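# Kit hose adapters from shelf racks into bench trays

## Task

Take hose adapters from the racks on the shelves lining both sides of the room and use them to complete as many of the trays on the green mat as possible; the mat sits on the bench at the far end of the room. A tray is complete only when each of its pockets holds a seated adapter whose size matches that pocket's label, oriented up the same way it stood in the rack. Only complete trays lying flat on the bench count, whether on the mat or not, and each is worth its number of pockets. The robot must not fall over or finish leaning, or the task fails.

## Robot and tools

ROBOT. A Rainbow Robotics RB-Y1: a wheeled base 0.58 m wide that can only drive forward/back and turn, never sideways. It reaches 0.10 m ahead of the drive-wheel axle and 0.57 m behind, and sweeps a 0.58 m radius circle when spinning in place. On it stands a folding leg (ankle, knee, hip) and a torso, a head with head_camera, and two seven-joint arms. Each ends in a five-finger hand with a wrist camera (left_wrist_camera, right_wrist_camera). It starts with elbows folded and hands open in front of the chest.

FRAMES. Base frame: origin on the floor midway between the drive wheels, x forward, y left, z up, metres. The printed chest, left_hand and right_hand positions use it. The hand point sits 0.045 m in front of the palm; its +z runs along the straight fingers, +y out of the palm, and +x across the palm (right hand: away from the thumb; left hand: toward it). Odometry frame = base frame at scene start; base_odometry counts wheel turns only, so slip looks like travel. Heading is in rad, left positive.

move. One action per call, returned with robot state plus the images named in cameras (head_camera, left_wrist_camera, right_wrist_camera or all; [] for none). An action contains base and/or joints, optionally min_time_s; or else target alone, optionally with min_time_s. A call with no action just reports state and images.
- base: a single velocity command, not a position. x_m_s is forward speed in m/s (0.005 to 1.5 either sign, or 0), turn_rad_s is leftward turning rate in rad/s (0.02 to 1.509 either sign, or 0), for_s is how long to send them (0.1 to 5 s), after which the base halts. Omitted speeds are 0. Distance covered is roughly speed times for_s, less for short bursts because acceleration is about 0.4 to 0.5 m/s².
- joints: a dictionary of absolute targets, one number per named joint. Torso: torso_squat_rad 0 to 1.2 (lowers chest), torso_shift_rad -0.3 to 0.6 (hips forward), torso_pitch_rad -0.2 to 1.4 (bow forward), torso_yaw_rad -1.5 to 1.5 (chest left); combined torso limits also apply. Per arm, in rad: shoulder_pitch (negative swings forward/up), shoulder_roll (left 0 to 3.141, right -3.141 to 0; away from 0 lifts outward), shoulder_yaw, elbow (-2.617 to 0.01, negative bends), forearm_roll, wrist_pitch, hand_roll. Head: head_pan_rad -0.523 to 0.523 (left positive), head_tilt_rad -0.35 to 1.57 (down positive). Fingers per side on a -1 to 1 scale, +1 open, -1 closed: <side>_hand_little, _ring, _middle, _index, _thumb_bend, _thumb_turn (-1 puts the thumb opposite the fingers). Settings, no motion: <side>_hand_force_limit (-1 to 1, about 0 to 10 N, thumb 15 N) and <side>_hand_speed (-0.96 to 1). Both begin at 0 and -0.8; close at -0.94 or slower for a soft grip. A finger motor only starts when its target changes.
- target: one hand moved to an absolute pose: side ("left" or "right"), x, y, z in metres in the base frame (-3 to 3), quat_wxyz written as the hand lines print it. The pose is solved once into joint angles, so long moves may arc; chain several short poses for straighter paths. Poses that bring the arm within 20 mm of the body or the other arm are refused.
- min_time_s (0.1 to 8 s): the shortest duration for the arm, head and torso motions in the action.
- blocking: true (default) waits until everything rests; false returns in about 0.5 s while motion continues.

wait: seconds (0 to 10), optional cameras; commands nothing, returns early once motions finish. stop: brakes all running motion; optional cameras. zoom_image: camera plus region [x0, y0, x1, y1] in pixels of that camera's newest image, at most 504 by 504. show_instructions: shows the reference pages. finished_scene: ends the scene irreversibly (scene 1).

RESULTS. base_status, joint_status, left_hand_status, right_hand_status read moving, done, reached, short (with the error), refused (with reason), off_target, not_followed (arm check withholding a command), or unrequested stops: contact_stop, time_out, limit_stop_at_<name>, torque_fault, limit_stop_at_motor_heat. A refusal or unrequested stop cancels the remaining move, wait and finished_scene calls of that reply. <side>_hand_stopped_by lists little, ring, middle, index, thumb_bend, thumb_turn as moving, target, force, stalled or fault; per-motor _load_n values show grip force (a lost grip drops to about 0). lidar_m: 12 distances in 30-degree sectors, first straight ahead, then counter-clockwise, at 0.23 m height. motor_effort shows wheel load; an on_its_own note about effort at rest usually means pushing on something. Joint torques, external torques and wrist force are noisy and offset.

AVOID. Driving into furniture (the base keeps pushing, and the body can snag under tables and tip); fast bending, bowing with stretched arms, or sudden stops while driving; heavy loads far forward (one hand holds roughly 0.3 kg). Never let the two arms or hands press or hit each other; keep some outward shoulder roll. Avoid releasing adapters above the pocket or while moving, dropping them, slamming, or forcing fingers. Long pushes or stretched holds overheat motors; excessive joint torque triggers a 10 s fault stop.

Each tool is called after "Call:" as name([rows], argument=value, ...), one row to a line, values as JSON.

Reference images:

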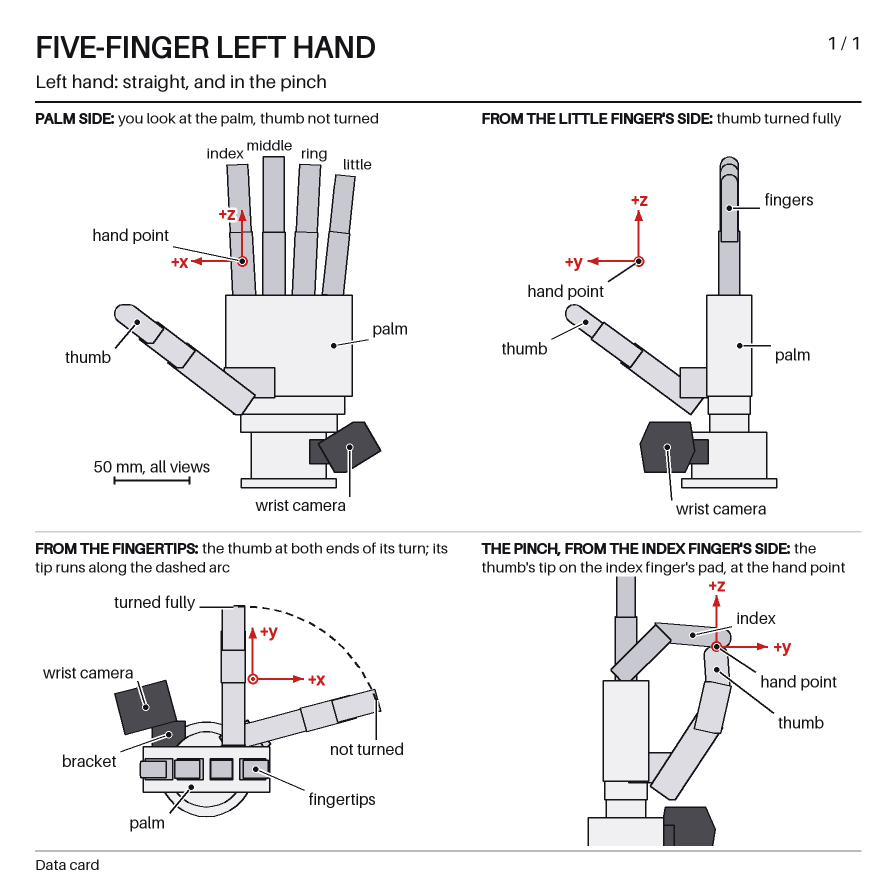

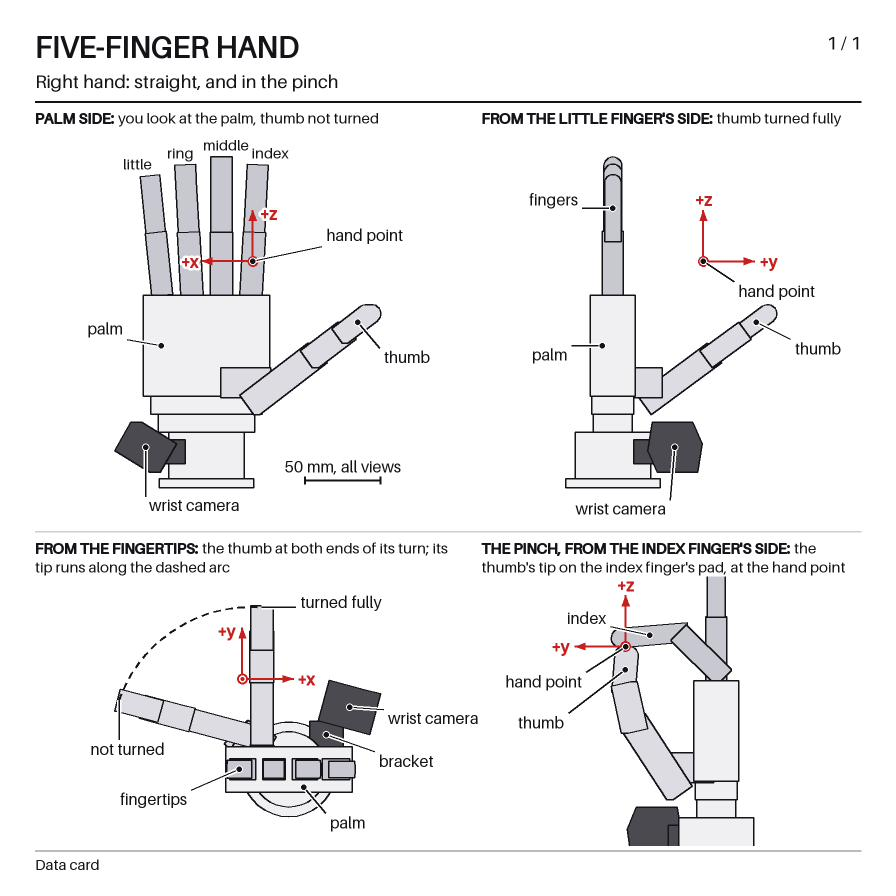

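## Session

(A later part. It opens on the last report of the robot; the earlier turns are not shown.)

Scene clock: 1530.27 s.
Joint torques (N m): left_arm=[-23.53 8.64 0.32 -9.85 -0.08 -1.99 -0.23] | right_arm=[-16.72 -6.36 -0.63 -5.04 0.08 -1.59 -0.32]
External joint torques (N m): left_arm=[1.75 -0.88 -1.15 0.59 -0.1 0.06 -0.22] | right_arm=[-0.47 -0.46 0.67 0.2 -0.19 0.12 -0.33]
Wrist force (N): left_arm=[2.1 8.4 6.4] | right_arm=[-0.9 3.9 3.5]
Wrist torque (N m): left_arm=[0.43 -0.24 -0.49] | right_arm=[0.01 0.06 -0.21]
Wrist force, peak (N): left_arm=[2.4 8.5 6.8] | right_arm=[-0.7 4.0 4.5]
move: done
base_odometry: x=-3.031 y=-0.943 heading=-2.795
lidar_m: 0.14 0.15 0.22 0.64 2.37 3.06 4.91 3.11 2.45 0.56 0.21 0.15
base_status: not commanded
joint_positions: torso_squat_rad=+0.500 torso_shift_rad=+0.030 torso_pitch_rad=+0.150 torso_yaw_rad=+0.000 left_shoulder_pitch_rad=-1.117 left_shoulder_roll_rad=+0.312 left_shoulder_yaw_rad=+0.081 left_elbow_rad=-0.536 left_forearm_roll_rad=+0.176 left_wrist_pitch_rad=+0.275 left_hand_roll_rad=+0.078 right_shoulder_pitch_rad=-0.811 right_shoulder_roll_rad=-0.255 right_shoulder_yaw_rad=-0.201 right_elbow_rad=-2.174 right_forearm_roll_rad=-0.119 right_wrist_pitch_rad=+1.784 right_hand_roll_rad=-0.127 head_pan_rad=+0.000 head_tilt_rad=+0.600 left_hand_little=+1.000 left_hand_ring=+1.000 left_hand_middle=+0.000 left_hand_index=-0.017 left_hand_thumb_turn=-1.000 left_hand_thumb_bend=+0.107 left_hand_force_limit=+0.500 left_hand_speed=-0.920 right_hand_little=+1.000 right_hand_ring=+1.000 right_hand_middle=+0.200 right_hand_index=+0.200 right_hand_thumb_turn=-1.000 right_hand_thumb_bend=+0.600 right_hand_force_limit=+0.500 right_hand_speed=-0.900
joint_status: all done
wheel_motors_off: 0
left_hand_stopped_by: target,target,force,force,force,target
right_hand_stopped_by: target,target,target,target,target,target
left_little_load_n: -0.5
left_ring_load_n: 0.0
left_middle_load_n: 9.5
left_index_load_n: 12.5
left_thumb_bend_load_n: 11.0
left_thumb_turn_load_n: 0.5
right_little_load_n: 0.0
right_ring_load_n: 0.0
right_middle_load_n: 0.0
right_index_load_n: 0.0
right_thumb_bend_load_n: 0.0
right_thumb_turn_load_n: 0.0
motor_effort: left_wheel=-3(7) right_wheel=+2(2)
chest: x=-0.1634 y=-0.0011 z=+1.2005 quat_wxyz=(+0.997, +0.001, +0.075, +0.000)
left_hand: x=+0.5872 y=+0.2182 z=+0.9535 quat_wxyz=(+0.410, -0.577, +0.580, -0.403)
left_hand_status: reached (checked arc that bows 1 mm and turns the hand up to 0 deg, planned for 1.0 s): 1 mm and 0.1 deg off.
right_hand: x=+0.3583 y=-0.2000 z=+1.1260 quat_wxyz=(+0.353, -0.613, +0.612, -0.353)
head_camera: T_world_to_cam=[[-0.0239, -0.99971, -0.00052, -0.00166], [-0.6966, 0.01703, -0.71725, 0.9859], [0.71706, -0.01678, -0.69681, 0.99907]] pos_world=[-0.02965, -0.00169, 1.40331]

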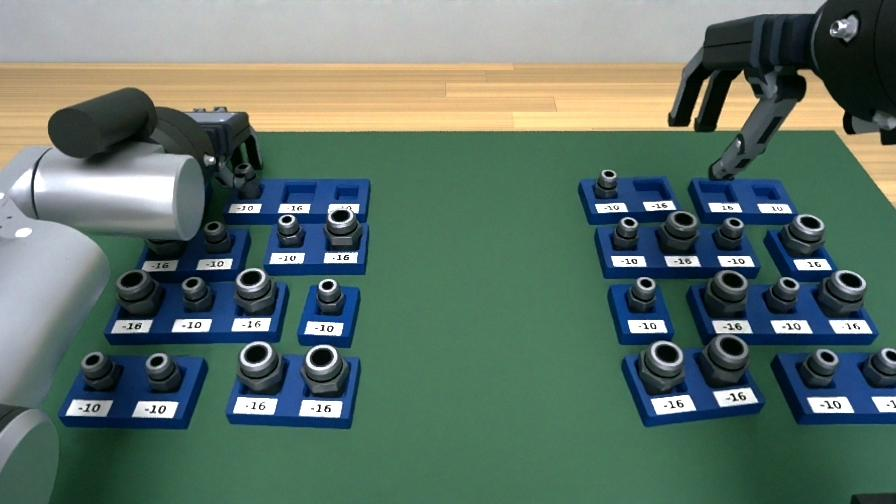

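Call:
move(target={"side": "left", "x": 0.588, "y": 0.2185, "z": 0.9485, "quat_wxyz": [0.4098, -0.5767, 0.5803, -0.4036]}, min_time_s=1)

Call:
move(target={"side": "left", "x": 0.588, "y": 0.2185, "z": 0.945, "quat_wxyz": [0.4098, -0.5767, 0.5803, -0.4036]}, min_time_s=1, cameras=["head_camera"])

Call:
zoom_image(camera="head_camera", region=[210, 150, 290, 230])

Scene clock: 1531.90 s.
Joint torques (N m): left_arm=[-22.41 10.8 -0.07 -9.66 0.06 -2 -0.38] | right_arm=[-16.68 -6.16 -0.69 -4.91 0.15 -1.63 -0.35]
External joint torques (N m): left_arm=[2.96 1.22 -1.43 0.68 0.03 0.04 -0.37] | right_arm=[-0.43 -0.26 0.62 0.33 -0.12 0.08 -0.35]
Wrist force (N): left_arm=[2.3 8.0 6.6] | right_arm=[-1.3 3.4 3.5]
Wrist torque (N m): left_arm=[0.38 -0.18 -0.52] | right_arm=[-0.09 0.11 -0.26]
Wrist force, peak (N): left_arm=[2.5 8.6 6.9] | right_arm=[-1.1 3.8 4.6]
move: done
base_odometry: x=-3.031 y=-0.943 heading=-2.795
lidar_m: 0.14 0.15 0.21 0.64 2.37 3.06 4.91 3.10 2.44 0.56 0.21 0.15
base_status: not commanded
joint_positions: torso_squat_rad=+0.500 torso_shift_rad=+0.030 torso_pitch_rad=+0.150 torso_yaw_rad=+0.000 left_shoulder_pitch_rad=-1.137 left_shoulder_roll_rad=+0.314 left_shoulder_yaw_rad=+0.073 left_elbow_rad=-0.479 left_forearm_roll_rad=+0.195 left_wrist_pitch_rad=+0.237 left_hand_roll_rad=+0.066 right_shoulder_pitch_rad=-0.811 right_shoulder_roll_rad=-0.255 right_shoulder_yaw_rad=-0.201 right_elbow_rad=-2.174 right_forearm_roll_rad=-0.119 right_wrist_pitch_rad=+1.784 right_hand_roll_rad=-0.127 head_pan_rad=+0.000 head_tilt_rad=+0.600 left_hand_little=+1.000 left_hand_ring=+1.000 left_hand_middle=+0.000 left_hand_index=-0.017 left_hand_thumb_turn=-1.000 left_hand_thumb_bend=+0.107 left_hand_force_limit=+0.500 left_hand_speed=-0.920 right_hand_little=+1.000 right_hand_ring=+1.000 right_hand_middle=+0.200 right_hand_index=+0.200 right_hand_thumb_turn=-1.000 right_hand_thumb_bend=+0.600 right_hand_force_limit=+0.500 right_hand_speed=-0.900
joint_status: all done
wheel_motors_off: 0
left_hand_stopped_by: target,target,force,force,force,target
right_hand_stopped_by: target,target,target,target,target,target
left_little_load_n: 0.0
left_ring_load_n: 0.0
left_middle_load_n: 9.5
left_index_load_n: 12.5
left_thumb_bend_load_n: 10.5
left_thumb_turn_load_n: 0.5
right_little_load_n: 0.0
right_ring_load_n: 0.0
right_middle_load_n: 0.0
right_index_load_n: 0.0
right_thumb_bend_load_n: 0.0
right_thumb_turn_load_n: 0.0
motor_effort: left_wheel=-3(6) right_wheel=+2(2)
chest: x=-0.1634 y=-0.0011 z=+1.2005 quat_wxyz=(+0.997, +0.001, +0.075, +0.000)
left_hand: x=+0.5878 y=+0.2184 z=+0.9488 quat_wxyz=(+0.410, -0.577, +0.580, -0.404)
left_hand_status: reached (checked arc that bows 2 mm and turns the hand up to 0 deg, planned for 1.0 s): 0 mm and 0.1 deg off.
right_hand: x=+0.3583 y=-0.2000 z=+1.1260 quat_wxyz=(+0.353, -0.613, +0.612, -0.353)
pictures: none

Scene clock: 1533.23 s.
Joint torques (N m): left_arm=[-19.1 9.21 -0.53 -6.03 -0.05 -0.57 -0.4] | right_arm=[-16.75 -6.01 -0.74 -4.83 0.12 -1.63 -0.35]
External joint torques (N m): left_arm=[6.3 -0.39 -1.84 4.27 -0.09 1.48 -0.39] | right_arm=[-0.5 -0.11 0.56 0.41 -0.15 0.08 -0.36]
Wrist force (N): left_arm=[2.3 1.3 1.6] | right_arm=[-0.9 3.2 3.5]
Wrist torque (N m): left_arm=[0.40 -0.30 -0.43] | right_arm=[-0.12 0.00 -0.22]
Wrist force, peak (N): left_arm=[2.3 8.8 6.3] | right_arm=[-1.1 3.4 4.5]
move: done
base_odometry: x=-3.031 y=-0.943 heading=-2.795
lidar_m: 0.13 0.15 0.21 0.65 2.36 3.05 4.92 3.12 2.44 0.56 0.21 0.16
base_status: not commanded
joint_positions: torso_squat_rad=+0.500 torso_shift_rad=+0.030 torso_pitch_rad=+0.150 torso_yaw_rad=+0.000 left_shoulder_pitch_rad=-1.144 left_shoulder_roll_rad=+0.314 left_shoulder_yaw_rad=+0.070 left_elbow_rad=-0.455 left_forearm_roll_rad=+0.204 left_wrist_pitch_rad=+0.217 left_hand_roll_rad=+0.061 right_shoulder_pitch_rad=-0.811 right_shoulder_roll_rad=-0.255 right_shoulder_yaw_rad=-0.201 right_elbow_rad=-2.174 right_forearm_roll_rad=-0.119 right_wrist_pitch_rad=+1.784 right_hand_roll_rad=-0.127 head_pan_rad=+0.000 head_tilt_rad=+0.600 left_hand_little=+1.000 left_hand_ring=+1.000 left_hand_middle=+0.001 left_hand_index=-0.017 left_hand_thumb_turn=-1.000 left_hand_thumb_bend=+0.107 left_hand_force_limit=+0.500 left_hand_speed=-0.920 right_hand_little=+1.000 right_hand_ring=+1.000 right_hand_middle=+0.200 right_hand_index=+0.200 right_hand_thumb_turn=-1.000 right_hand_thumb_bend=+0.600 right_hand_force_limit=+0.500 right_hand_speed=-0.900
joint_status: all done
wheel_motors_off: 0
left_hand_stopped_by: target,target,force,force,force,target
right_hand_stopped_by: target,target,target,target,target,target
left_little_load_n: 0.0
left_ring_load_n: 0.0
left_middle_load_n: 10.0
left_index_load_n: 13.0
left_thumb_bend_load_n: 9.5
left_thumb_turn_load_n: 0.5
right_little_load_n: 0.0
right_ring_load_n: -0.5
right_middle_load_n: 0.0
right_index_load_n: 0.0
right_thumb_bend_load_n: 0.0
right_thumb_turn_load_n: 0.0
motor_effort: left_wheel=-3(6) right_wheel=+1(2)
chest: x=-0.1634 y=-0.0011 z=+1.2005 quat_wxyz=(+0.997, +0.001, +0.075, +0.000)
left_hand: x=+0.5880 y=+0.2183 z=+0.9468 quat_wxyz=(+0.411, -0.576, +0.579, -0.404)
left_hand_status: reached (checked arc that bows 1 mm and turns the hand up to 0 deg, planned for 1.0 s): 2 mm and 0.2 deg off.
right_hand: x=+0.3583 y=-0.2000 z=+1.1261 quat_wxyz=(+0.353, -0.613, +0.612, -0.353)
head_camera: T_world_to_cam=[[-0.02391, -0.99971, -0.00052, -0.00167], [-0.69655, 0.01703, -0.7173, 0.9859], [0.71711, -0.01678, -0.69676, 0.99907]] pos_world=[-0.02975, -0.00169, 1.40331]

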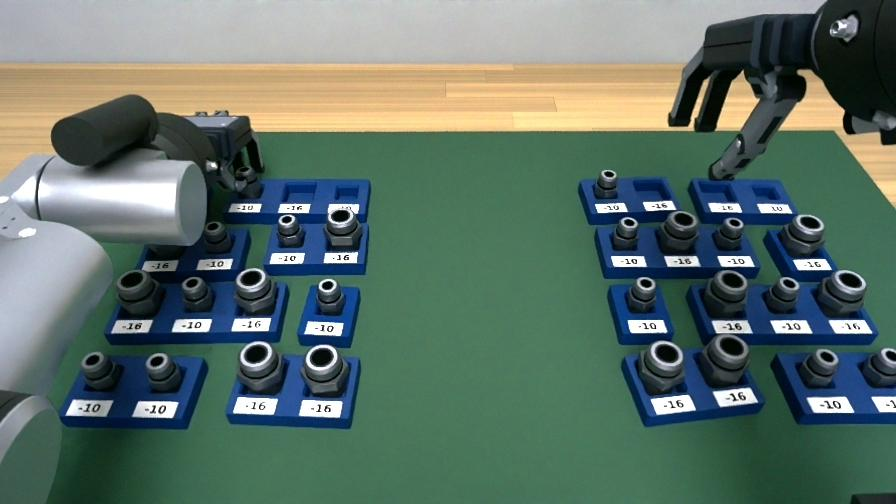

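Scaled by 6.300 from the camera's image (finer frame: 1280x720).

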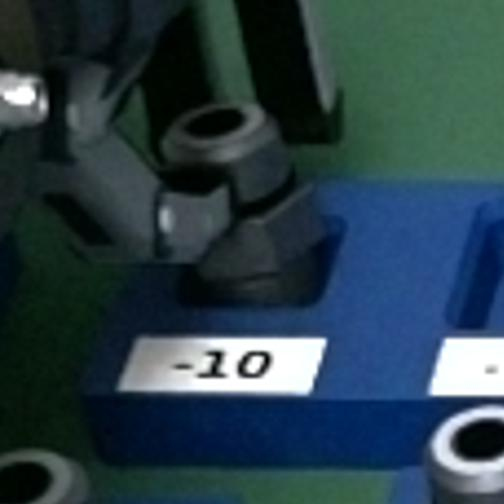

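Call:
move(joints={"left_hand_speed": -0.9, "left_hand_index": 0.2, "left_hand_middle": 0.2, "left_hand_thumb_bend": 0.6})

Call:
move(target={"side": "left", "x": 0.587, "y": 0.2185, "z": 0.97, "quat_wxyz": [0.4098, -0.5767, 0.5803, -0.4036]}, min_time_s=1, cameras=["head_camera", "left_wrist_camera"])

Call:
zoom_image(camera="head_camera", region=[210, 150, 290, 230])

Scene clock: 1537.53 s.
Joint torques (N m): left_arm=[-19.97 9.09 -0.58 -9.37 -0.01 -1.73 -0.34] | right_arm=[-16.78 -6.14 -0.83 -5 0.2 -1.64 -0.33]
External joint torques (N m): left_arm=[5.43 -0.5 -1.89 0.92 -0.05 0.32 -0.33] | right_arm=[-0.53 -0.24 0.48 0.24 -0.07 0.07 -0.33]
Wrist force (N): left_arm=[1.9 7.2 6.1] | right_arm=[-1.0 3.2 3.8]
Wrist torque (N m): left_arm=[0.39 -0.22 -0.48] | right_arm=[-0.14 0.05 -0.23]
Wrist force, peak (N): left_arm=[1.8 7.5 6.4] | right_arm=[-1.2 4.4 4.1]
move: done
base_odometry: x=-3.031 y=-0.943 heading=-2.795
lidar_m: 0.14 0.14 0.21 0.64 2.37 3.05 4.92 3.11 2.45 0.56 0.22 0.15
base_status: not commanded
joint_positions: torso_squat_rad=+0.500 torso_shift_rad=+0.030 torso_pitch_rad=+0.150 torso_yaw_rad=+0.000 left_shoulder_pitch_rad=-1.143 left_shoulder_roll_rad=+0.314 left_shoulder_yaw_rad=+0.069 left_elbow_rad=-0.454 left_forearm_roll_rad=+0.204 left_wrist_pitch_rad=+0.218 left_hand_roll_rad=+0.061 right_shoulder_pitch_rad=-0.811 right_shoulder_roll_rad=-0.255 right_shoulder_yaw_rad=-0.201 right_elbow_rad=-2.174 right_forearm_roll_rad=-0.119 right_wrist_pitch_rad=+1.784 right_hand_roll_rad=-0.127 head_pan_rad=+0.000 head_tilt_rad=+0.600 left_hand_little=+1.000 left_hand_ring=+1.000 left_hand_middle=+0.200 left_hand_index=+0.200 left_hand_thumb_turn=-1.000 left_hand_thumb_bend=+0.600 left_hand_force_limit=+0.500 left_hand_speed=-0.900 right_hand_little=+1.000 right_hand_ring=+1.000 right_hand_middle=+0.200 right_hand_index=+0.200 right_hand_thumb_turn=-1.000 right_hand_thumb_bend=+0.600 right_hand_force_limit=+0.500 right_hand_speed=-0.900
joint_status: all done
wheel_motors_off: 0
left_hand_stopped_by: target,target,target,target,target,target
right_hand_stopped_by: target,target,target,target,target,target
left_little_load_n: 0.0
left_ring_load_n: 0.0
left_middle_load_n: 0.0
left_index_load_n: 0.0
left_thumb_bend_load_n: 0.0
left_thumb_turn_load_n: 0.0
right_little_load_n: 0.0
right_ring_load_n: 0.0
right_middle_load_n: 0.0
right_index_load_n: 0.0
right_thumb_bend_load_n: 0.0
right_thumb_turn_load_n: 0.0
motor_effort: left_wheel=-3(7) right_wheel=+2(3)
chest: x=-0.1634 y=-0.0011 z=+1.2005 quat_wxyz=(+0.997, +0.001, +0.075, +0.000)
left_hand: x=+0.5877 y=+0.2185 z=+0.9461 quat_wxyz=(+0.411, -0.577, +0.579, -0.404)
right_hand: x=+0.3583 y=-0.2000 z=+1.1261 quat_wxyz=(+0.353, -0.613, +0.612, -0.353)
pictures: none

Scene clock: 1538.87 s.
Joint torques (N m): left_arm=[-19.99 10.61 3.38 -11.35 -0.05 -1.57 0.22] | right_arm=[-16.94 -6.31 -0.46 -5.09 0.05 -1.6 -0.36]
External joint torques (N m): left_arm=[5.31 0.97 1.58 -0.85 -0.06 0.47 0.23] | right_arm=[-0.69 -0.41 0.85 0.15 -0.22 0.11 -0.37]
Wrist force (N): left_arm=[1.8 7.4 6.2] | right_arm=[-0.8 3.8 3.7]
Wrist torque (N m): left_arm=[0.41 -0.20 -0.32] | right_arm=[-0.05 0.04 -0.21]
Wrist force, peak (N): left_arm=[1.9 7.6 6.5] | right_arm=[-1.4 4.2 4.2]
move: done
base_odometry: x=-3.031 y=-0.943 heading=-2.795
lidar_m: 0.14 0.14 0.21 0.63 2.35 3.04 4.92 3.12 2.44 0.56 0.21 0.15
base_status: not commanded
joint_positions: torso_squat_rad=+0.500 torso_shift_rad=+0.030 torso_pitch_rad=+0.150 torso_yaw_rad=+0.000 left_shoulder_pitch_rad=-1.105 left_shoulder_roll_rad=+0.329 left_shoulder_yaw_rad=+0.070 left_elbow_rad=-0.623 left_forearm_roll_rad=+0.203 left_wrist_pitch_rad=+0.356 left_hand_roll_rad=+0.072 right_shoulder_pitch_rad=-0.811 right_shoulder_roll_rad=-0.255 right_shoulder_yaw_rad=-0.201 right_elbow_rad=-2.174 right_forearm_roll_rad=-0.119 right_wrist_pitch_rad=+1.784 right_hand_roll_rad=-0.127 head_pan_rad=+0.000 head_tilt_rad=+0.600 left_hand_little=+1.000 left_hand_ring=+1.000 left_hand_middle=+0.200 left_hand_index=+0.200 left_hand_thumb_turn=-1.000 left_hand_thumb_bend=+0.600 left_hand_force_limit=+0.500 left_hand_speed=-0.900 right_hand_little=+1.000 right_hand_ring=+1.000 right_hand_middle=+0.200 right_hand_index=+0.200 right_hand_thumb_turn=-1.000 right_hand_thumb_bend=+0.600 right_hand_force_limit=+0.500 right_hand_speed=-0.900
joint_status: all done
wheel_motors_off: 0
left_hand_stopped_by: target,target,target,target,target,target
right_hand_stopped_by: target,target,target,target,target,target
left_little_load_n: 0.0
left_ring_load_n: 0.0
left_middle_load_n: 0.0
left_index_load_n: -0.5
left_thumb_bend_load_n: 0.0
left_thumb_turn_load_n: 0.0
right_little_load_n: 0.0
right_ring_load_n: 0.0
right_middle_load_n: 0.0
right_index_load_n: 0.0
right_thumb_bend_load_n: 0.0
right_thumb_turn_load_n: 0.0
motor_effort: left_wheel=-2(6) right_wheel=+2(3)
chest: x=-0.1634 y=-0.0011 z=+1.2005 quat_wxyz=(+0.997, +0.001, +0.075, +0.000)
left_hand: x=+0.5878 y=+0.2185 z=+0.9702 quat_wxyz=(+0.406, -0.576, +0.583, -0.404)
left_hand_status: reached (checked arc that bows 5 mm and turns the hand up to 1 deg, planned for 1.0 s): 1 mm and 0.5 deg off.
right_hand: x=+0.3583 y=-0.2000 z=+1.1261 quat_wxyz=(+0.353, -0.613, +0.612, -0.353)
head_camera: T_world_to_cam=[[-0.02391, -0.99971, -0.00052, -0.00167], [-0.69655, 0.01703, -0.7173, 0.9859], [0.71711, -0.01678, -0.69676, 0.99907]] pos_world=[-0.02975, -0.00169, 1.40331]
left_wrist_camera: T_world_to_cam=[[0.33758, -0.22992, 0.91279, -1.03082], [-0.54508, -0.83833, -0.00958, 0.51267], [0.76741, -0.49431, -0.40832, 0.16296]] pos_world=[0.50237, 0.27334, 1.01237]

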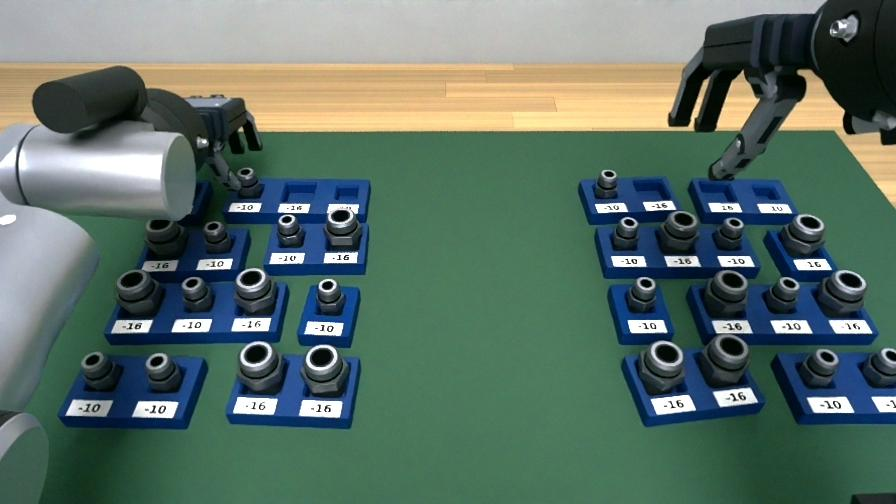

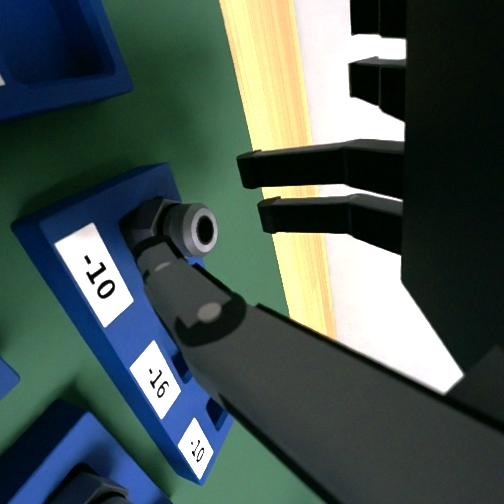

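Scaled by 6.300 from the camera's image (finer frame: 1280x720).

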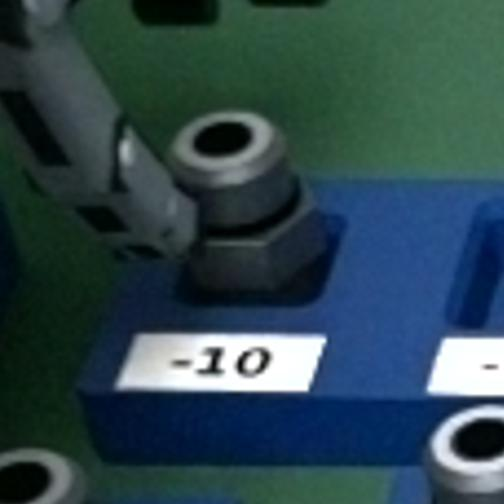

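Call:
move(target={"side": "left", "x": 0.583, "y": 0.2185, "z": 1.02, "quat_wxyz": [0.4098, -0.5767, 0.5803, -0.4036]}, min_time_s=1)

Call:
move(joints={"left_shoulder_pitch_rad": -0.807, "left_shoulder_roll_rad": 0.25, "left_shoulder_yaw_rad": 0.212, "left_elbow_rad": -2.176, "left_forearm_roll_rad": 0.12, "left_wrist_pitch_rad": 1.781, "left_hand_roll_rad": 0.118, "torso_shift_rad": 0}, min_time_s=1.5, cameras=["head_camera"])

Call:
zoom_image(camera="head_camera", region=[150, 130, 290, 230])

Scene clock: 1540.40 s.
Joint torques (N m): left_arm=[-19.86 10.5 3.89 -11 -0.2 -1.67 0.29] | right_arm=[-16.73 -6.25 -0.58 -5.09 0.16 -1.71 -0.35]
External joint torques (N m): left_arm=[5.21 0.85 1.46 -0.46 -0.14 0.37 0.3] | right_arm=[-0.48 -0.35 0.72 0.15 -0.11 0 -0.36]
Wrist force (N): left_arm=[2.0 7.1 6.3] | right_arm=[-0.7 3.0 3.2]
Wrist torque (N m): left_arm=[0.34 -0.20 -0.29] | right_arm=[-0.14 0.00 -0.21]
Wrist force, peak (N): left_arm=[1.9 7.6 6.6] | right_arm=[-0.5 4.0 4.3]
move: done
base_odometry: x=-3.031 y=-0.943 heading=-2.795
lidar_m: 0.14 0.15 0.22 0.64 2.36 3.06 4.91 3.10 2.45 0.56 0.21 0.15
base_status: not commanded
joint_positions: torso_squat_rad=+0.500 torso_shift_rad=+0.030 torso_pitch_rad=+0.150 torso_yaw_rad=+0.000 left_shoulder_pitch_rad=-1.074 left_shoulder_roll_rad=+0.352 left_shoulder_yaw_rad=+0.077 left_elbow_rad=-0.867 left_forearm_roll_rad=+0.177 left_wrist_pitch_rad=+0.572 left_hand_roll_rad=+0.113 right_shoulder_pitch_rad=-0.811 right_shoulder_roll_rad=-0.255 right_shoulder_yaw_rad=-0.201 right_elbow_rad=-2.174 right_forearm_roll_rad=-0.119 right_wrist_pitch_rad=+1.784 right_hand_roll_rad=-0.127 head_pan_rad=+0.000 head_tilt_rad=+0.600 left_hand_little=+1.000 left_hand_ring=+1.000 left_hand_middle=+0.200 left_hand_index=+0.200 left_hand_thumb_turn=-1.000 left_hand_thumb_bend=+0.600 left_hand_force_limit=+0.500 left_hand_speed=-0.900 right_hand_little=+1.000 right_hand_ring=+1.000 right_hand_middle=+0.200 right_hand_index=+0.200 right_hand_thumb_turn=-1.000 right_hand_thumb_bend=+0.600 right_hand_force_limit=+0.500 right_hand_speed=-0.900
joint_status: all done
wheel_motors_off: 0
left_hand_stopped_by: target,target,target,target,target,target
right_hand_stopped_by: target,target,target,target,target,target
left_little_load_n: 0.0
left_ring_load_n: 0.0
left_middle_load_n: 0.0
left_index_load_n: 0.0
left_thumb_bend_load_n: 0.0
left_thumb_turn_load_n: 0.0
right_little_load_n: 0.0
right_ring_load_n: 0.0
right_middle_load_n: 0.0
right_index_load_n: 0.0
right_thumb_bend_load_n: 0.0
right_thumb_turn_load_n: 0.0
motor_effort: left_wheel=-4(6) right_wheel=+1(2)
chest: x=-0.1634 y=-0.0011 z=+1.2005 quat_wxyz=(+0.997, +0.001, +0.075, +0.000)
left_hand: x=+0.5840 y=+0.2185 z=+1.0202 quat_wxyz=(+0.407, -0.577, +0.582, -0.403)
left_hand_status: reached (checked arc that bows 6 mm and turns the hand up to 1 deg, planned for 1.0 s): 1 mm and 0.4 deg off.
right_hand: x=+0.3583 y=-0.2000 z=+1.1261 quat_wxyz=(+0.353, -0.613, +0.612, -0.353)
pictures: none

Scene clock: 1542.20 s.
Joint torques (N m): left_arm=[-14.29 5.46 2.33 -6.34 -0.19 -1.78 0.22] | right_arm=[-16.96 -6.69 -0.61 -4.68 0.13 -1.68 -0.31]
External joint torques (N m): left_arm=[2.89 -0.54 0.76 -0.62 0.01 0.11 0.23] | right_arm=[-0.72 -0.79 0.69 0.56 -0.14 0.03 -0.31]
Wrist force (N): left_arm=[1.9 6.8 7.2] | right_arm=[-1.5 3.6 3.1]
Wrist torque (N m): left_arm=[0.30 -0.16 -0.30] | right_arm=[0.00 0.17 -0.19]
Wrist force, peak (N): left_arm=[1.3 7.6 7.2] | right_arm=[-0.9 4.2 4.3]
move: done
base_odometry: x=-3.031 y=-0.943 heading=-2.795
lidar_m: 0.14 0.15 0.22 0.64 2.36 3.05 4.91 3.13 2.44 0.56 0.21 0.15
base_status: not commanded
joint_positions: torso_squat_rad=+0.500 torso_shift_rad=+0.000 torso_pitch_rad=+0.150 torso_yaw_rad=+0.000 left_shoulder_pitch_rad=-0.807 left_shoulder_roll_rad=+0.250 left_shoulder_yaw_rad=+0.212 left_elbow_rad=-2.176 left_forearm_roll_rad=+0.120 left_wrist_pitch_rad=+1.781 left_hand_roll_rad=+0.118 right_shoulder_pitch_rad=-0.811 right_shoulder_roll_rad=-0.255 right_shoulder_yaw_rad=-0.201 right_elbow_rad=-2.174 right_forearm_roll_rad=-0.119 right_wrist_pitch_rad=+1.784 right_hand_roll_rad=-0.127 head_pan_rad=+0.000 head_tilt_rad=+0.600 left_hand_little=+1.000 left_hand_ring=+1.000 left_hand_middle=+0.200 left_hand_index=+0.200 left_hand_thumb_turn=-1.000 left_hand_thumb_bend=+0.600 left_hand_force_limit=+0.500 left_hand_speed=-0.900 right_hand_little=+1.000 right_hand_ring=+1.000 right_hand_middle=+0.200 right_hand_index=+0.200 right_hand_thumb_turn=-1.000 right_hand_thumb_bend=+0.600 right_hand_force_limit=+0.500 right_hand_speed=-0.900
joint_status: all done
wheel_motors_off: 0
left_hand_stopped_by: target,target,target,target,target,target
right_hand_stopped_by: target,target,target,target,target,target
left_little_load_n: 0.0
left_ring_load_n: 0.0
left_middle_load_n: 0.0
left_index_load_n: 0.0
left_thumb_bend_load_n: 0.0
left_thumb_turn_load_n: 0.0
right_little_load_n: 0.0
right_ring_load_n: 0.0
right_middle_load_n: -0.5
right_index_load_n: 0.0
right_thumb_bend_load_n: 0.0
right_thumb_turn_load_n: 0.5
motor_effort: left_wheel=-3(6) right_wheel=+2(3)
chest: x=-0.1818 y=-0.0011 z=+1.2008 quat_wxyz=(+0.997, +0.001, +0.075, +0.000)
left_hand: x=+0.3399 y=+0.1998 z=+1.1268 quat_wxyz=(+0.354, -0.612, +0.612, -0.354)
right_hand: x=+0.3399 y=-0.2000 z=+1.1263 quat_wxyz=(+0.353, -0.613, +0.612, -0.353)
head_camera: T_world_to_cam=[[-0.0239, -0.99971, -0.00052, -0.0021], [-0.6966, 0.01703, -0.71725, 0.97323], [0.71706, -0.01678, -0.69681, 1.0124]] pos_world=[-0.04805, -0.00169, 1.40351]

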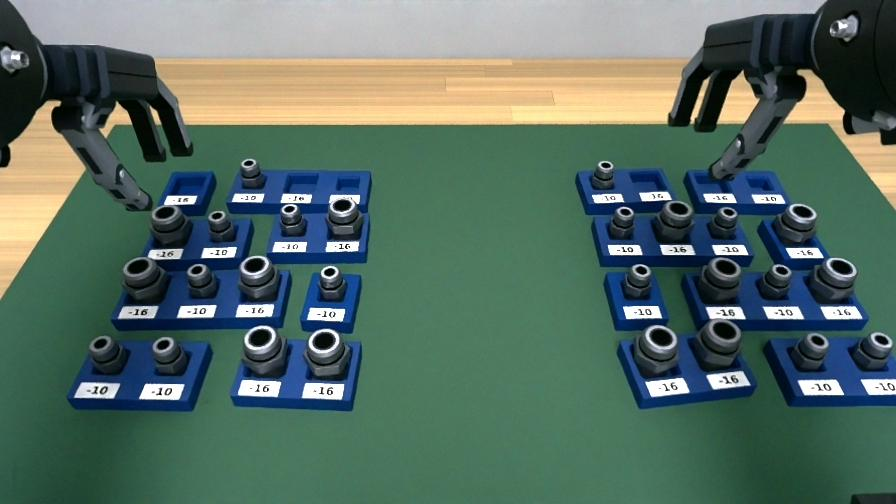

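Scaled by 3.600 from the camera's image (finer frame: 1280x720).

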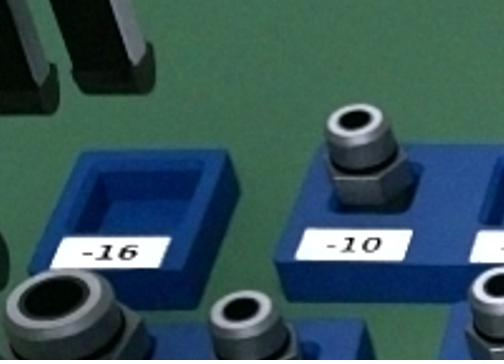

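Call:
move(base={"x_m_s": -0.4, "for_s": 0.87}, cameras=[])

Call:
move(base={"turn_rad_s": 0.341, "for_s": 1.0}, cameras=[])

Scene clock: 1544.60 s.
Joint torques (N m): left_arm=[-14.17 5.41 3.19 -5.82 -0.23 -1.59 0.31] | right_arm=[-16.73 -6.61 -0.81 -4.77 0.17 -1.65 -0.48]
External joint torques (N m): left_arm=[3.01 -0.58 1.62 -0.1 -0.03 0.3 0.32] | right_arm=[-0.49 -0.71 0.5 0.47 -0.11 0.06 -0.48]
Wrist force (N): left_arm=[1.9 6.8 7.3] | right_arm=[-0.9 3.1 3.5]
Wrist torque (N m): left_arm=[0.29 -0.18 -0.28] | right_arm=[-0.09 0.08 -0.20]
Wrist force, peak (N): left_arm=[2.2 6.8 7.9] | right_arm=[-2.1 4.1 3.9]
move: done
base_odometry: x=-2.748 y=-0.841 heading=-2.795
lidar_m: 0.44 0.46 0.65 2.27 2.38 2.82 4.62 2.88 2.43 1.65 0.63 0.46
base_status: done (sent for 0.87 of 0.87 s)
joint_positions: torso_squat_rad=+0.500 torso_shift_rad=+0.000 torso_pitch_rad=+0.150 torso_yaw_rad=+0.000 left_shoulder_pitch_rad=-0.807 left_shoulder_roll_rad=+0.250 left_shoulder_yaw_rad=+0.212 left_elbow_rad=-2.176 left_forearm_roll_rad=+0.120 left_wrist_pitch_rad=+1.781 left_hand_roll_rad=+0.118 right_shoulder_pitch_rad=-0.811 right_shoulder_roll_rad=-0.255 right_shoulder_yaw_rad=-0.201 right_elbow_rad=-2.174 right_forearm_roll_rad=-0.119 right_wrist_pitch_rad=+1.784 right_hand_roll_rad=-0.127 head_pan_rad=+0.000 head_tilt_rad=+0.600 left_hand_little=+1.000 left_hand_ring=+1.000 left_hand_middle=+0.200 left_hand_index=+0.200 left_hand_thumb_turn=-1.000 left_hand_thumb_bend=+0.600 left_hand_force_limit=+0.500 left_hand_speed=-0.900 right_hand_little=+1.000 right_hand_ring=+1.000 right_hand_middle=+0.200 right_hand_index=+0.200 right_hand_thumb_turn=-1.000 right_hand_thumb_bend=+0.600 right_hand_force_limit=+0.500 right_hand_speed=-0.900
joint_status: not commanded
wheel_motors_off: 0
left_hand_stopped_by: target,target,target,target,target,target
right_hand_stopped_by: target,target,target,target,target,target
left_little_load_n: 0.0
left_ring_load_n: 0.0
left_middle_load_n: 0.0
left_index_load_n: 0.0
left_thumb_bend_load_n: 0.0
left_thumb_turn_load_n: 0.0
right_little_load_n: 0.0
right_ring_load_n: -0.5
right_middle_load_n: 0.0
right_index_load_n: 0.0
right_thumb_bend_load_n: 0.0
right_thumb_turn_load_n: 0.0
motor_effort: left_wheel=-9(43) right_wheel=+1(20)
chest: x=-0.1818 y=-0.0011 z=+1.2008 quat_wxyz=(+0.997, +0.001, +0.075, +0.000)
left_hand: x=+0.3399 y=+0.1998 z=+1.1268 quat_wxyz=(+0.354, -0.612, +0.612, -0.354)
right_hand: x=+0.3399 y=-0.2000 z=+1.1263 quat_wxyz=(+0.353, -0.613, +0.612, -0.353)

Scene clock: 1546.60 s.
Joint torques (N m): left_arm=[-14.27 5.56 2.51 -5.62 -0.4 -1.44 0.16] | right_arm=[-16.75 -6.38 -0.86 -4.58 0.2 -1.74 -0.41]
External joint torques (N m): left_arm=[2.91 -0.43 0.93 0.1 -0.2 0.45 0.17] | right_arm=[-0.5 -0.48 0.45 0.66 -0.07 -0.03 -0.42]
Wrist force (N): left_arm=[2.0 6.9 7.1] | right_arm=[-1.3 3.1 3.7]
Wrist torque (N m): left_arm=[0.32 -0.19 -0.28] | right_arm=[-0.15 0.11 -0.19]
Wrist force, peak (N): left_arm=[2.0 7.0 7.4] | right_arm=[-1.3 4.0 4.0]
move: done
base_odometry: x=-2.748 y=-0.841 heading=-2.454
lidar_m: 0.45 0.56 1.10 2.29 2.80 4.61 3.62 2.61 2.36 0.78 0.48 0.43
base_status: done (sent for 1 of 1 s)
joint_positions: torso_squat_rad=+0.500 torso_shift_rad=+0.000 torso_pitch_rad=+0.150 torso_yaw_rad=+0.000 left_shoulder_pitch_rad=-0.807 left_shoulder_roll_rad=+0.250 left_shoulder_yaw_rad=+0.212 left_elbow_rad=-2.176 left_forearm_roll_rad=+0.120 left_wrist_pitch_rad=+1.781 left_hand_roll_rad=+0.118 right_shoulder_pitch_rad=-0.811 right_shoulder_roll_rad=-0.255 right_shoulder_yaw_rad=-0.201 right_elbow_rad=-2.174 right_forearm_roll_rad=-0.119 right_wrist_pitch_rad=+1.784 right_hand_roll_rad=-0.127 head_pan_rad=+0.000 head_tilt_rad=+0.600 left_hand_little=+1.000 left_hand_ring=+1.000 left_hand_middle=+0.200 left_hand_index=+0.200 left_hand_thumb_turn=-1.000 left_hand_thumb_bend=+0.600 left_hand_force_limit=+0.500 left_hand_speed=-0.900 right_hand_little=+1.000 right_hand_ring=+1.000 right_hand_middle=+0.200 right_hand_index=+0.200 right_hand_thumb_turn=-1.000 right_hand_thumb_bend=+0.600 right_hand_force_limit=+0.500 right_hand_speed=-0.900
joint_status: not commanded
wheel_motors_off: 0
left_hand_stopped_by: target,target,target,target,target,target
right_hand_stopped_by: target,target,target,target,target,target
left_little_load_n: 0.0
left_ring_load_n: 0.0
left_middle_load_n: 0.0
left_index_load_n: 0.0
left_thumb_bend_load_n: 0.0
left_thumb_turn_load_n: 0.0
right_little_load_n: 0.0
right_ring_load_n: 0.0
right_middle_load_n: 0.0
right_index_load_n: 0.0
right_thumb_bend_load_n: 0.0
right_thumb_turn_load_n: 0.0
motor_effort: left_wheel=+0(38) right_wheel=+5(22)
chest: x=-0.1818 y=-0.0011 z=+1.2008 quat_wxyz=(+0.997, +0.001, +0.075, +0.000)
left_hand: x=+0.3399 y=+0.1998 z=+1.1268 quat_wxyz=(+0.354, -0.612, +0.612, -0.354)
right_hand: x=+0.3399 y=-0.2000 z=+1.1263 quat_wxyz=(+0.353, -0.613, +0.612, -0.353)

Call:
move(base={"x_m_s": -0.898, "for_s": 3.0}, cameras=[])

Call:
move(base={"turn_rad_s": -0.885, "for_s": 2.2}, joints={"torso_squat_rad": 0.8}, cameras=["head_camera"])

Call:
move(base={"x_m_s": 0.45, "for_s": 1.69}, cameras=["head_camera"])

Scene clock: 1552.23 s.
Joint torques (N m): left_arm=[-14.14 5.96 2.99 -5.9 -0.21 -1.75 0.33] | right_arm=[-16.51 -6.68 -0.93 -4.87 0.1 -1.7 -0.33]
External joint torques (N m): left_arm=[3.04 -0.03 1.42 -0.17 -0.01 0.14 0.34] | right_arm=[-0.26 -0.78 0.38 0.37 -0.17 0.01 -0.33]
Wrist force (N): left_arm=[1.9 6.6 7.5] | right_arm=[-1.0 3.4 3.6]
Wrist torque (N m): left_arm=[0.27 -0.19 -0.26] | right_arm=[-0.06 0.04 -0.22]
Wrist force, peak (N): left_arm=[1.9 6.6 8.2] | right_arm=[-0.2 4.3 4.5]
move: done
base_odometry: x=-0.666 y=+0.869 heading=-2.454
lidar_m: 2.98 3.54 2.83 2.86 2.31 2.10 1.77 1.13 1.20 1.05 1.73 2.96
base_status: done (sent for 3 of 3 s)
joint_positions: torso_squat_rad=+0.500 torso_shift_rad=+0.000 torso_pitch_rad=+0.150 torso_yaw_rad=+0.000 left_shoulder_pitch_rad=-0.807 left_shoulder_roll_rad=+0.250 left_shoulder_yaw_rad=+0.212 left_elbow_rad=-2.176 left_forearm_roll_rad=+0.120 left_wrist_pitch_rad=+1.781 left_hand_roll_rad=+0.118 right_shoulder_pitch_rad=-0.811 right_shoulder_roll_rad=-0.255 right_shoulder_yaw_rad=-0.201 right_elbow_rad=-2.174 right_forearm_roll_rad=-0.119 right_wrist_pitch_rad=+1.784 right_hand_roll_rad=-0.127 head_pan_rad=+0.000 head_tilt_rad=+0.600 left_hand_little=+1.000 left_hand_ring=+1.000 left_hand_middle=+0.200 left_hand_index=+0.200 left_hand_thumb_turn=-1.000 left_hand_thumb_bend=+0.600 left_hand_force_limit=+0.500 left_hand_speed=-0.900 right_hand_little=+1.000 right_hand_ring=+1.000 right_hand_middle=+0.200 right_hand_index=+0.200 right_hand_thumb_turn=-1.000 right_hand_thumb_bend=+0.600 right_hand_force_limit=+0.500 right_hand_speed=-0.900
joint_status: not commanded
wheel_motors_off: 0
left_hand_stopped_by: target,target,target,target,target,target
right_hand_stopped_by: target,target,target,target,target,target
left_little_load_n: 0.0
left_ring_load_n: 0.0
left_middle_load_n: 0.0
left_index_load_n: 0.0
left_thumb_bend_load_n: 0.5
left_thumb_turn_load_n: 0.0
right_little_load_n: 0.0
right_ring_load_n: 0.0
right_middle_load_n: 0.0
right_index_load_n: 0.0
right_thumb_bend_load_n: 0.0
right_thumb_turn_load_n: 0.0
motor_effort: left_wheel=+5(46) right_wheel=-4(26)
chest: x=-0.1818 y=-0.0011 z=+1.2008 quat_wxyz=(+0.997, +0.001, +0.075, +0.000)
left_hand: x=+0.3399 y=+0.1998 z=+1.1268 quat_wxyz=(+0.354, -0.612, +0.612, -0.354)
right_hand: x=+0.3399 y=-0.2000 z=+1.1263 quat_wxyz=(+0.353, -0.613, +0.612, -0.353)

Scene clock: 1556.53 s.
Joint torques (N m): left_arm=[-13.95 5.62 2.19 -5.91 -0.08 -1.5 0.19] | right_arm=[-16.78 -6.63 -0.45 -4.78 0.2 -1.56 -0.33]
External joint torques (N m): left_arm=[3.24 -0.37 0.62 -0.18 0.12 0.39 0.2] | right_arm=[-0.53 -0.73 0.85 0.46 -0.07 0.15 -0.34]
Wrist force (N): left_arm=[2.0 6.9 7.5] | right_arm=[-0.9 3.2 3.5]
Wrist torque (N m): left_arm=[0.29 -0.20 -0.29] | right_arm=[-0.12 0.02 -0.20]
Wrist force, peak (N): left_arm=[1.6 7.1 7.5] | right_arm=[-0.6 4.2 4.3]
move: done
base_odometry: x=-0.666 y=+0.869 heading=+1.883
lidar_m: 1.18 1.05 1.97 2.97 3.06 3.35 2.84 3.02 2.21 2.10 1.72 1.11
base_status: done (sent for 2.2 of 2.2 s)
joint_positions: torso_squat_rad=+0.800 torso_shift_rad=+0.000 torso_pitch_rad=+0.150 torso_yaw_rad=+0.000 left_shoulder_pitch_rad=-0.807 left_shoulder_roll_rad=+0.250 left_shoulder_yaw_rad=+0.212 left_elbow_rad=-2.176 left_forearm_roll_rad=+0.120 left_wrist_pitch_rad=+1.781 left_hand_roll_rad=+0.118 right_shoulder_pitch_rad=-0.811 right_shoulder_roll_rad=-0.255 right_shoulder_yaw_rad=-0.201 right_elbow_rad=-2.174 right_forearm_roll_rad=-0.119 right_wrist_pitch_rad=+1.784 right_hand_roll_rad=-0.127 head_pan_rad=+0.000 head_tilt_rad=+0.600 left_hand_little=+1.000 left_hand_ring=+1.000 left_hand_middle=+0.200 left_hand_index=+0.200 left_hand_thumb_turn=-1.000 left_hand_thumb_bend=+0.600 left_hand_force_limit=+0.500 left_hand_speed=-0.900 right_hand_little=+1.000 right_hand_ring=+1.000 right_hand_middle=+0.200 right_hand_index=+0.200 right_hand_thumb_turn=-1.000 right_hand_thumb_bend=+0.600 right_hand_force_limit=+0.500 right_hand_speed=-0.900
joint_status: all done
wheel_motors_off: 0
left_hand_stopped_by: target,target,target,target,target,target
right_hand_stopped_by: target,target,target,target,target,target
left_little_load_n: 0.0
left_ring_load_n: 0.0
left_middle_load_n: 0.0
left_index_load_n: 0.0
left_thumb_bend_load_n: 0.0
left_thumb_turn_load_n: 0.0
right_little_load_n: 0.0
right_ring_load_n: 0.0
right_middle_load_n: 0.0
right_index_load_n: 0.0
right_thumb_bend_load_n: 0.5
right_thumb_turn_load_n: 0.0
motor_effort: left_wheel=+8(37) right_wheel=+1(19)
chest: x=-0.1819 y=-0.0010 z=+1.0742 quat_wxyz=(+0.997, +0.001, +0.075, +0.000)
left_hand: x=+0.3399 y=+0.1999 z=+1.0002 quat_wxyz=(+0.354, -0.612, +0.612, -0.354)
right_hand: x=+0.3399 y=-0.1999 z=+0.9997 quat_wxyz=(+0.353, -0.613, +0.612, -0.353)
head_camera: T_world_to_cam=[[-0.02391, -0.99971, -0.00052, -0.00207], [-0.69655, 0.01703, -0.7173, 0.88242], [0.71711, -0.01678, -0.69676, 0.9242]] pos_world=[-0.04815, -0.00159, 1.27691]

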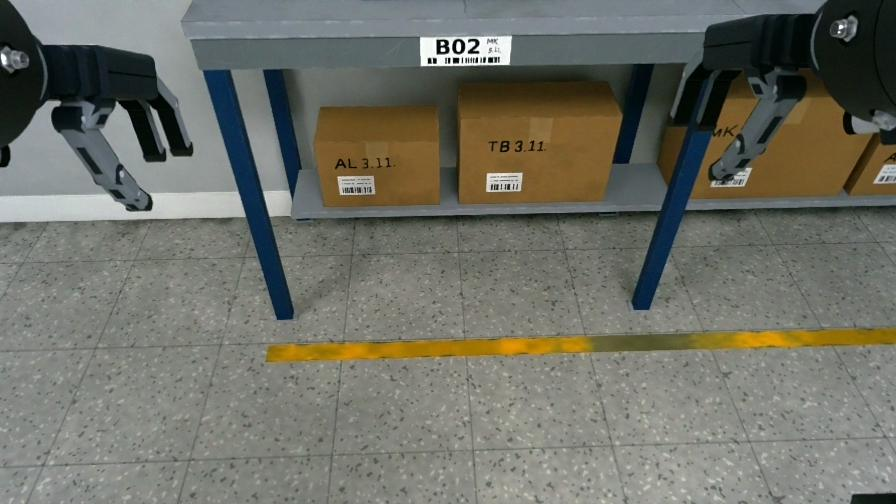

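Scene clock: 1559.67 s.
Joint torques (N m): left_arm=[-14.23 5.4 2.98 -5.81 -0.17 -1.63 0.13] | right_arm=[-16.79 -6.35 -0.86 -5.05 0.15 -1.68 -0.28]
External joint torques (N m): left_arm=[2.95 -0.59 1.41 -0.08 0.03 0.26 0.14] | right_arm=[-0.55 -0.45 0.45 0.19 -0.12 0.03 -0.29]
Wrist force (N): left_arm=[2.1 6.7 7.2] | right_arm=[-0.8 3.9 3.5]
Wrist torque (N m): left_arm=[0.28 -0.20 -0.28] | right_arm=[0.03 0.04 -0.13]
Wrist force, peak (N): left_arm=[1.8 7.1 7.6] | right_arm=[-0.6 4.1 4.4]
move: done
base_odometry: x=-0.901 y=+1.597 heading=+1.883
lidar_m: 0.42 0.44 0.43 2.41 3.08 4.15 3.60 3.02 2.19 1.45 0.55 0.45
base_status: done (sent for 1.7 of 1.7 s)
joint_positions: torso_squat_rad=+0.800 torso_shift_rad=+0.000 torso_pitch_rad=+0.150 torso_yaw_rad=+0.000 left_shoulder_pitch_rad=-0.807 left_shoulder_roll_rad=+0.250 left_shoulder_yaw_rad=+0.212 left_elbow_rad=-2.176 left_forearm_roll_rad=+0.120 left_wrist_pitch_rad=+1.781 left_hand_roll_rad=+0.118 right_shoulder_pitch_rad=-0.811 right_shoulder_roll_rad=-0.255 right_shoulder_yaw_rad=-0.201 right_elbow_rad=-2.174 right_forearm_roll_rad=-0.119 right_wrist_pitch_rad=+1.784 right_hand_roll_rad=-0.127 head_pan_rad=+0.000 head_tilt_rad=+0.600 left_hand_little=+1.000 left_hand_ring=+1.000 left_hand_middle=+0.200 left_hand_index=+0.200 left_hand_thumb_turn=-1.000 left_hand_thumb_bend=+0.600 left_hand_force_limit=+0.500 left_hand_speed=-0.900 right_hand_little=+1.000 right_hand_ring=+1.000 right_hand_middle=+0.200 right_hand_index=+0.200 right_hand_thumb_turn=-1.000 right_hand_thumb_bend=+0.600 right_hand_force_limit=+0.500 right_hand_speed=-0.900
joint_status: not commanded
wheel_motors_off: 0
left_hand_stopped_by: target,target,target,target,target,target
right_hand_stopped_by: target,target,target,target,target,target
left_little_load_n: 0.0
left_ring_load_n: 0.0
left_middle_load_n: 0.0
left_index_load_n: 0.0
left_thumb_bend_load_n: 0.0
left_thumb_turn_load_n: 0.0
right_little_load_n: 0.0
right_ring_load_n: 0.0
right_middle_load_n: 0.0
right_index_load_n: 0.0
right_thumb_bend_load_n: 0.0
right_thumb_turn_load_n: 0.0
motor_effort: left_wheel=-3(41) right_wheel=-1(24)
chest: x=-0.1817 y=-0.0010 z=+1.0742 quat_wxyz=(+0.997, +0.001, +0.075, +0.000)
left_hand: x=+0.3400 y=+0.1999 z=+1.0000 quat_wxyz=(+0.354, -0.612, +0.612, -0.354)
right_hand: x=+0.3400 y=-0.1999 z=+0.9996 quat_wxyz=(+0.353, -0.613, +0.612, -0.353)
head_camera: T_world_to_cam=[[-0.0239, -0.99971, -0.00051, -0.00207], [-0.69681, 0.01703, -0.71706, 0.8823], [0.71686, -0.01678, -0.69702, 0.92429]] pos_world=[-0.04785, -0.00159, 1.2769]

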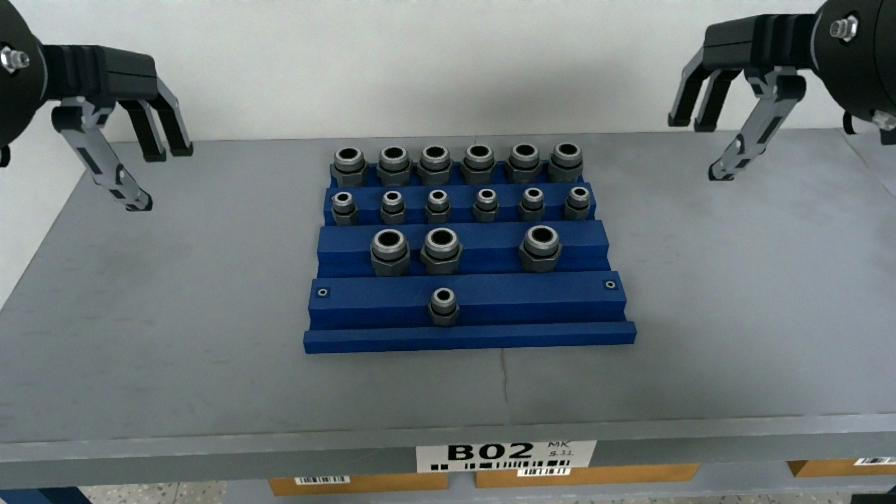

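Call:
zoom_image(camera="head_camera", region=[350, 205, 450, 275])

Call:
zoom_image(camera="head_camera", region=[490, 205, 590, 275])

Scaled by 5.040 from the camera's image (finer frame: 1280x720).

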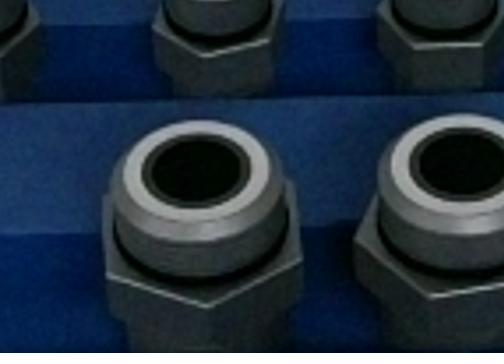

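Scaled by 5.040 from the camera's image (finer frame: 1280x720).

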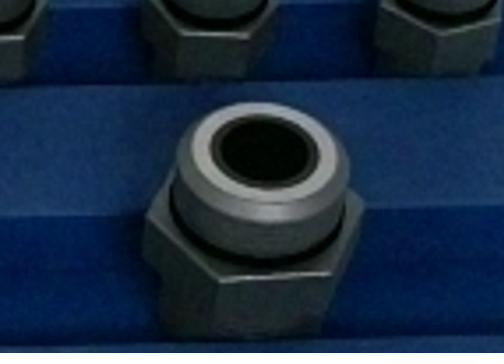

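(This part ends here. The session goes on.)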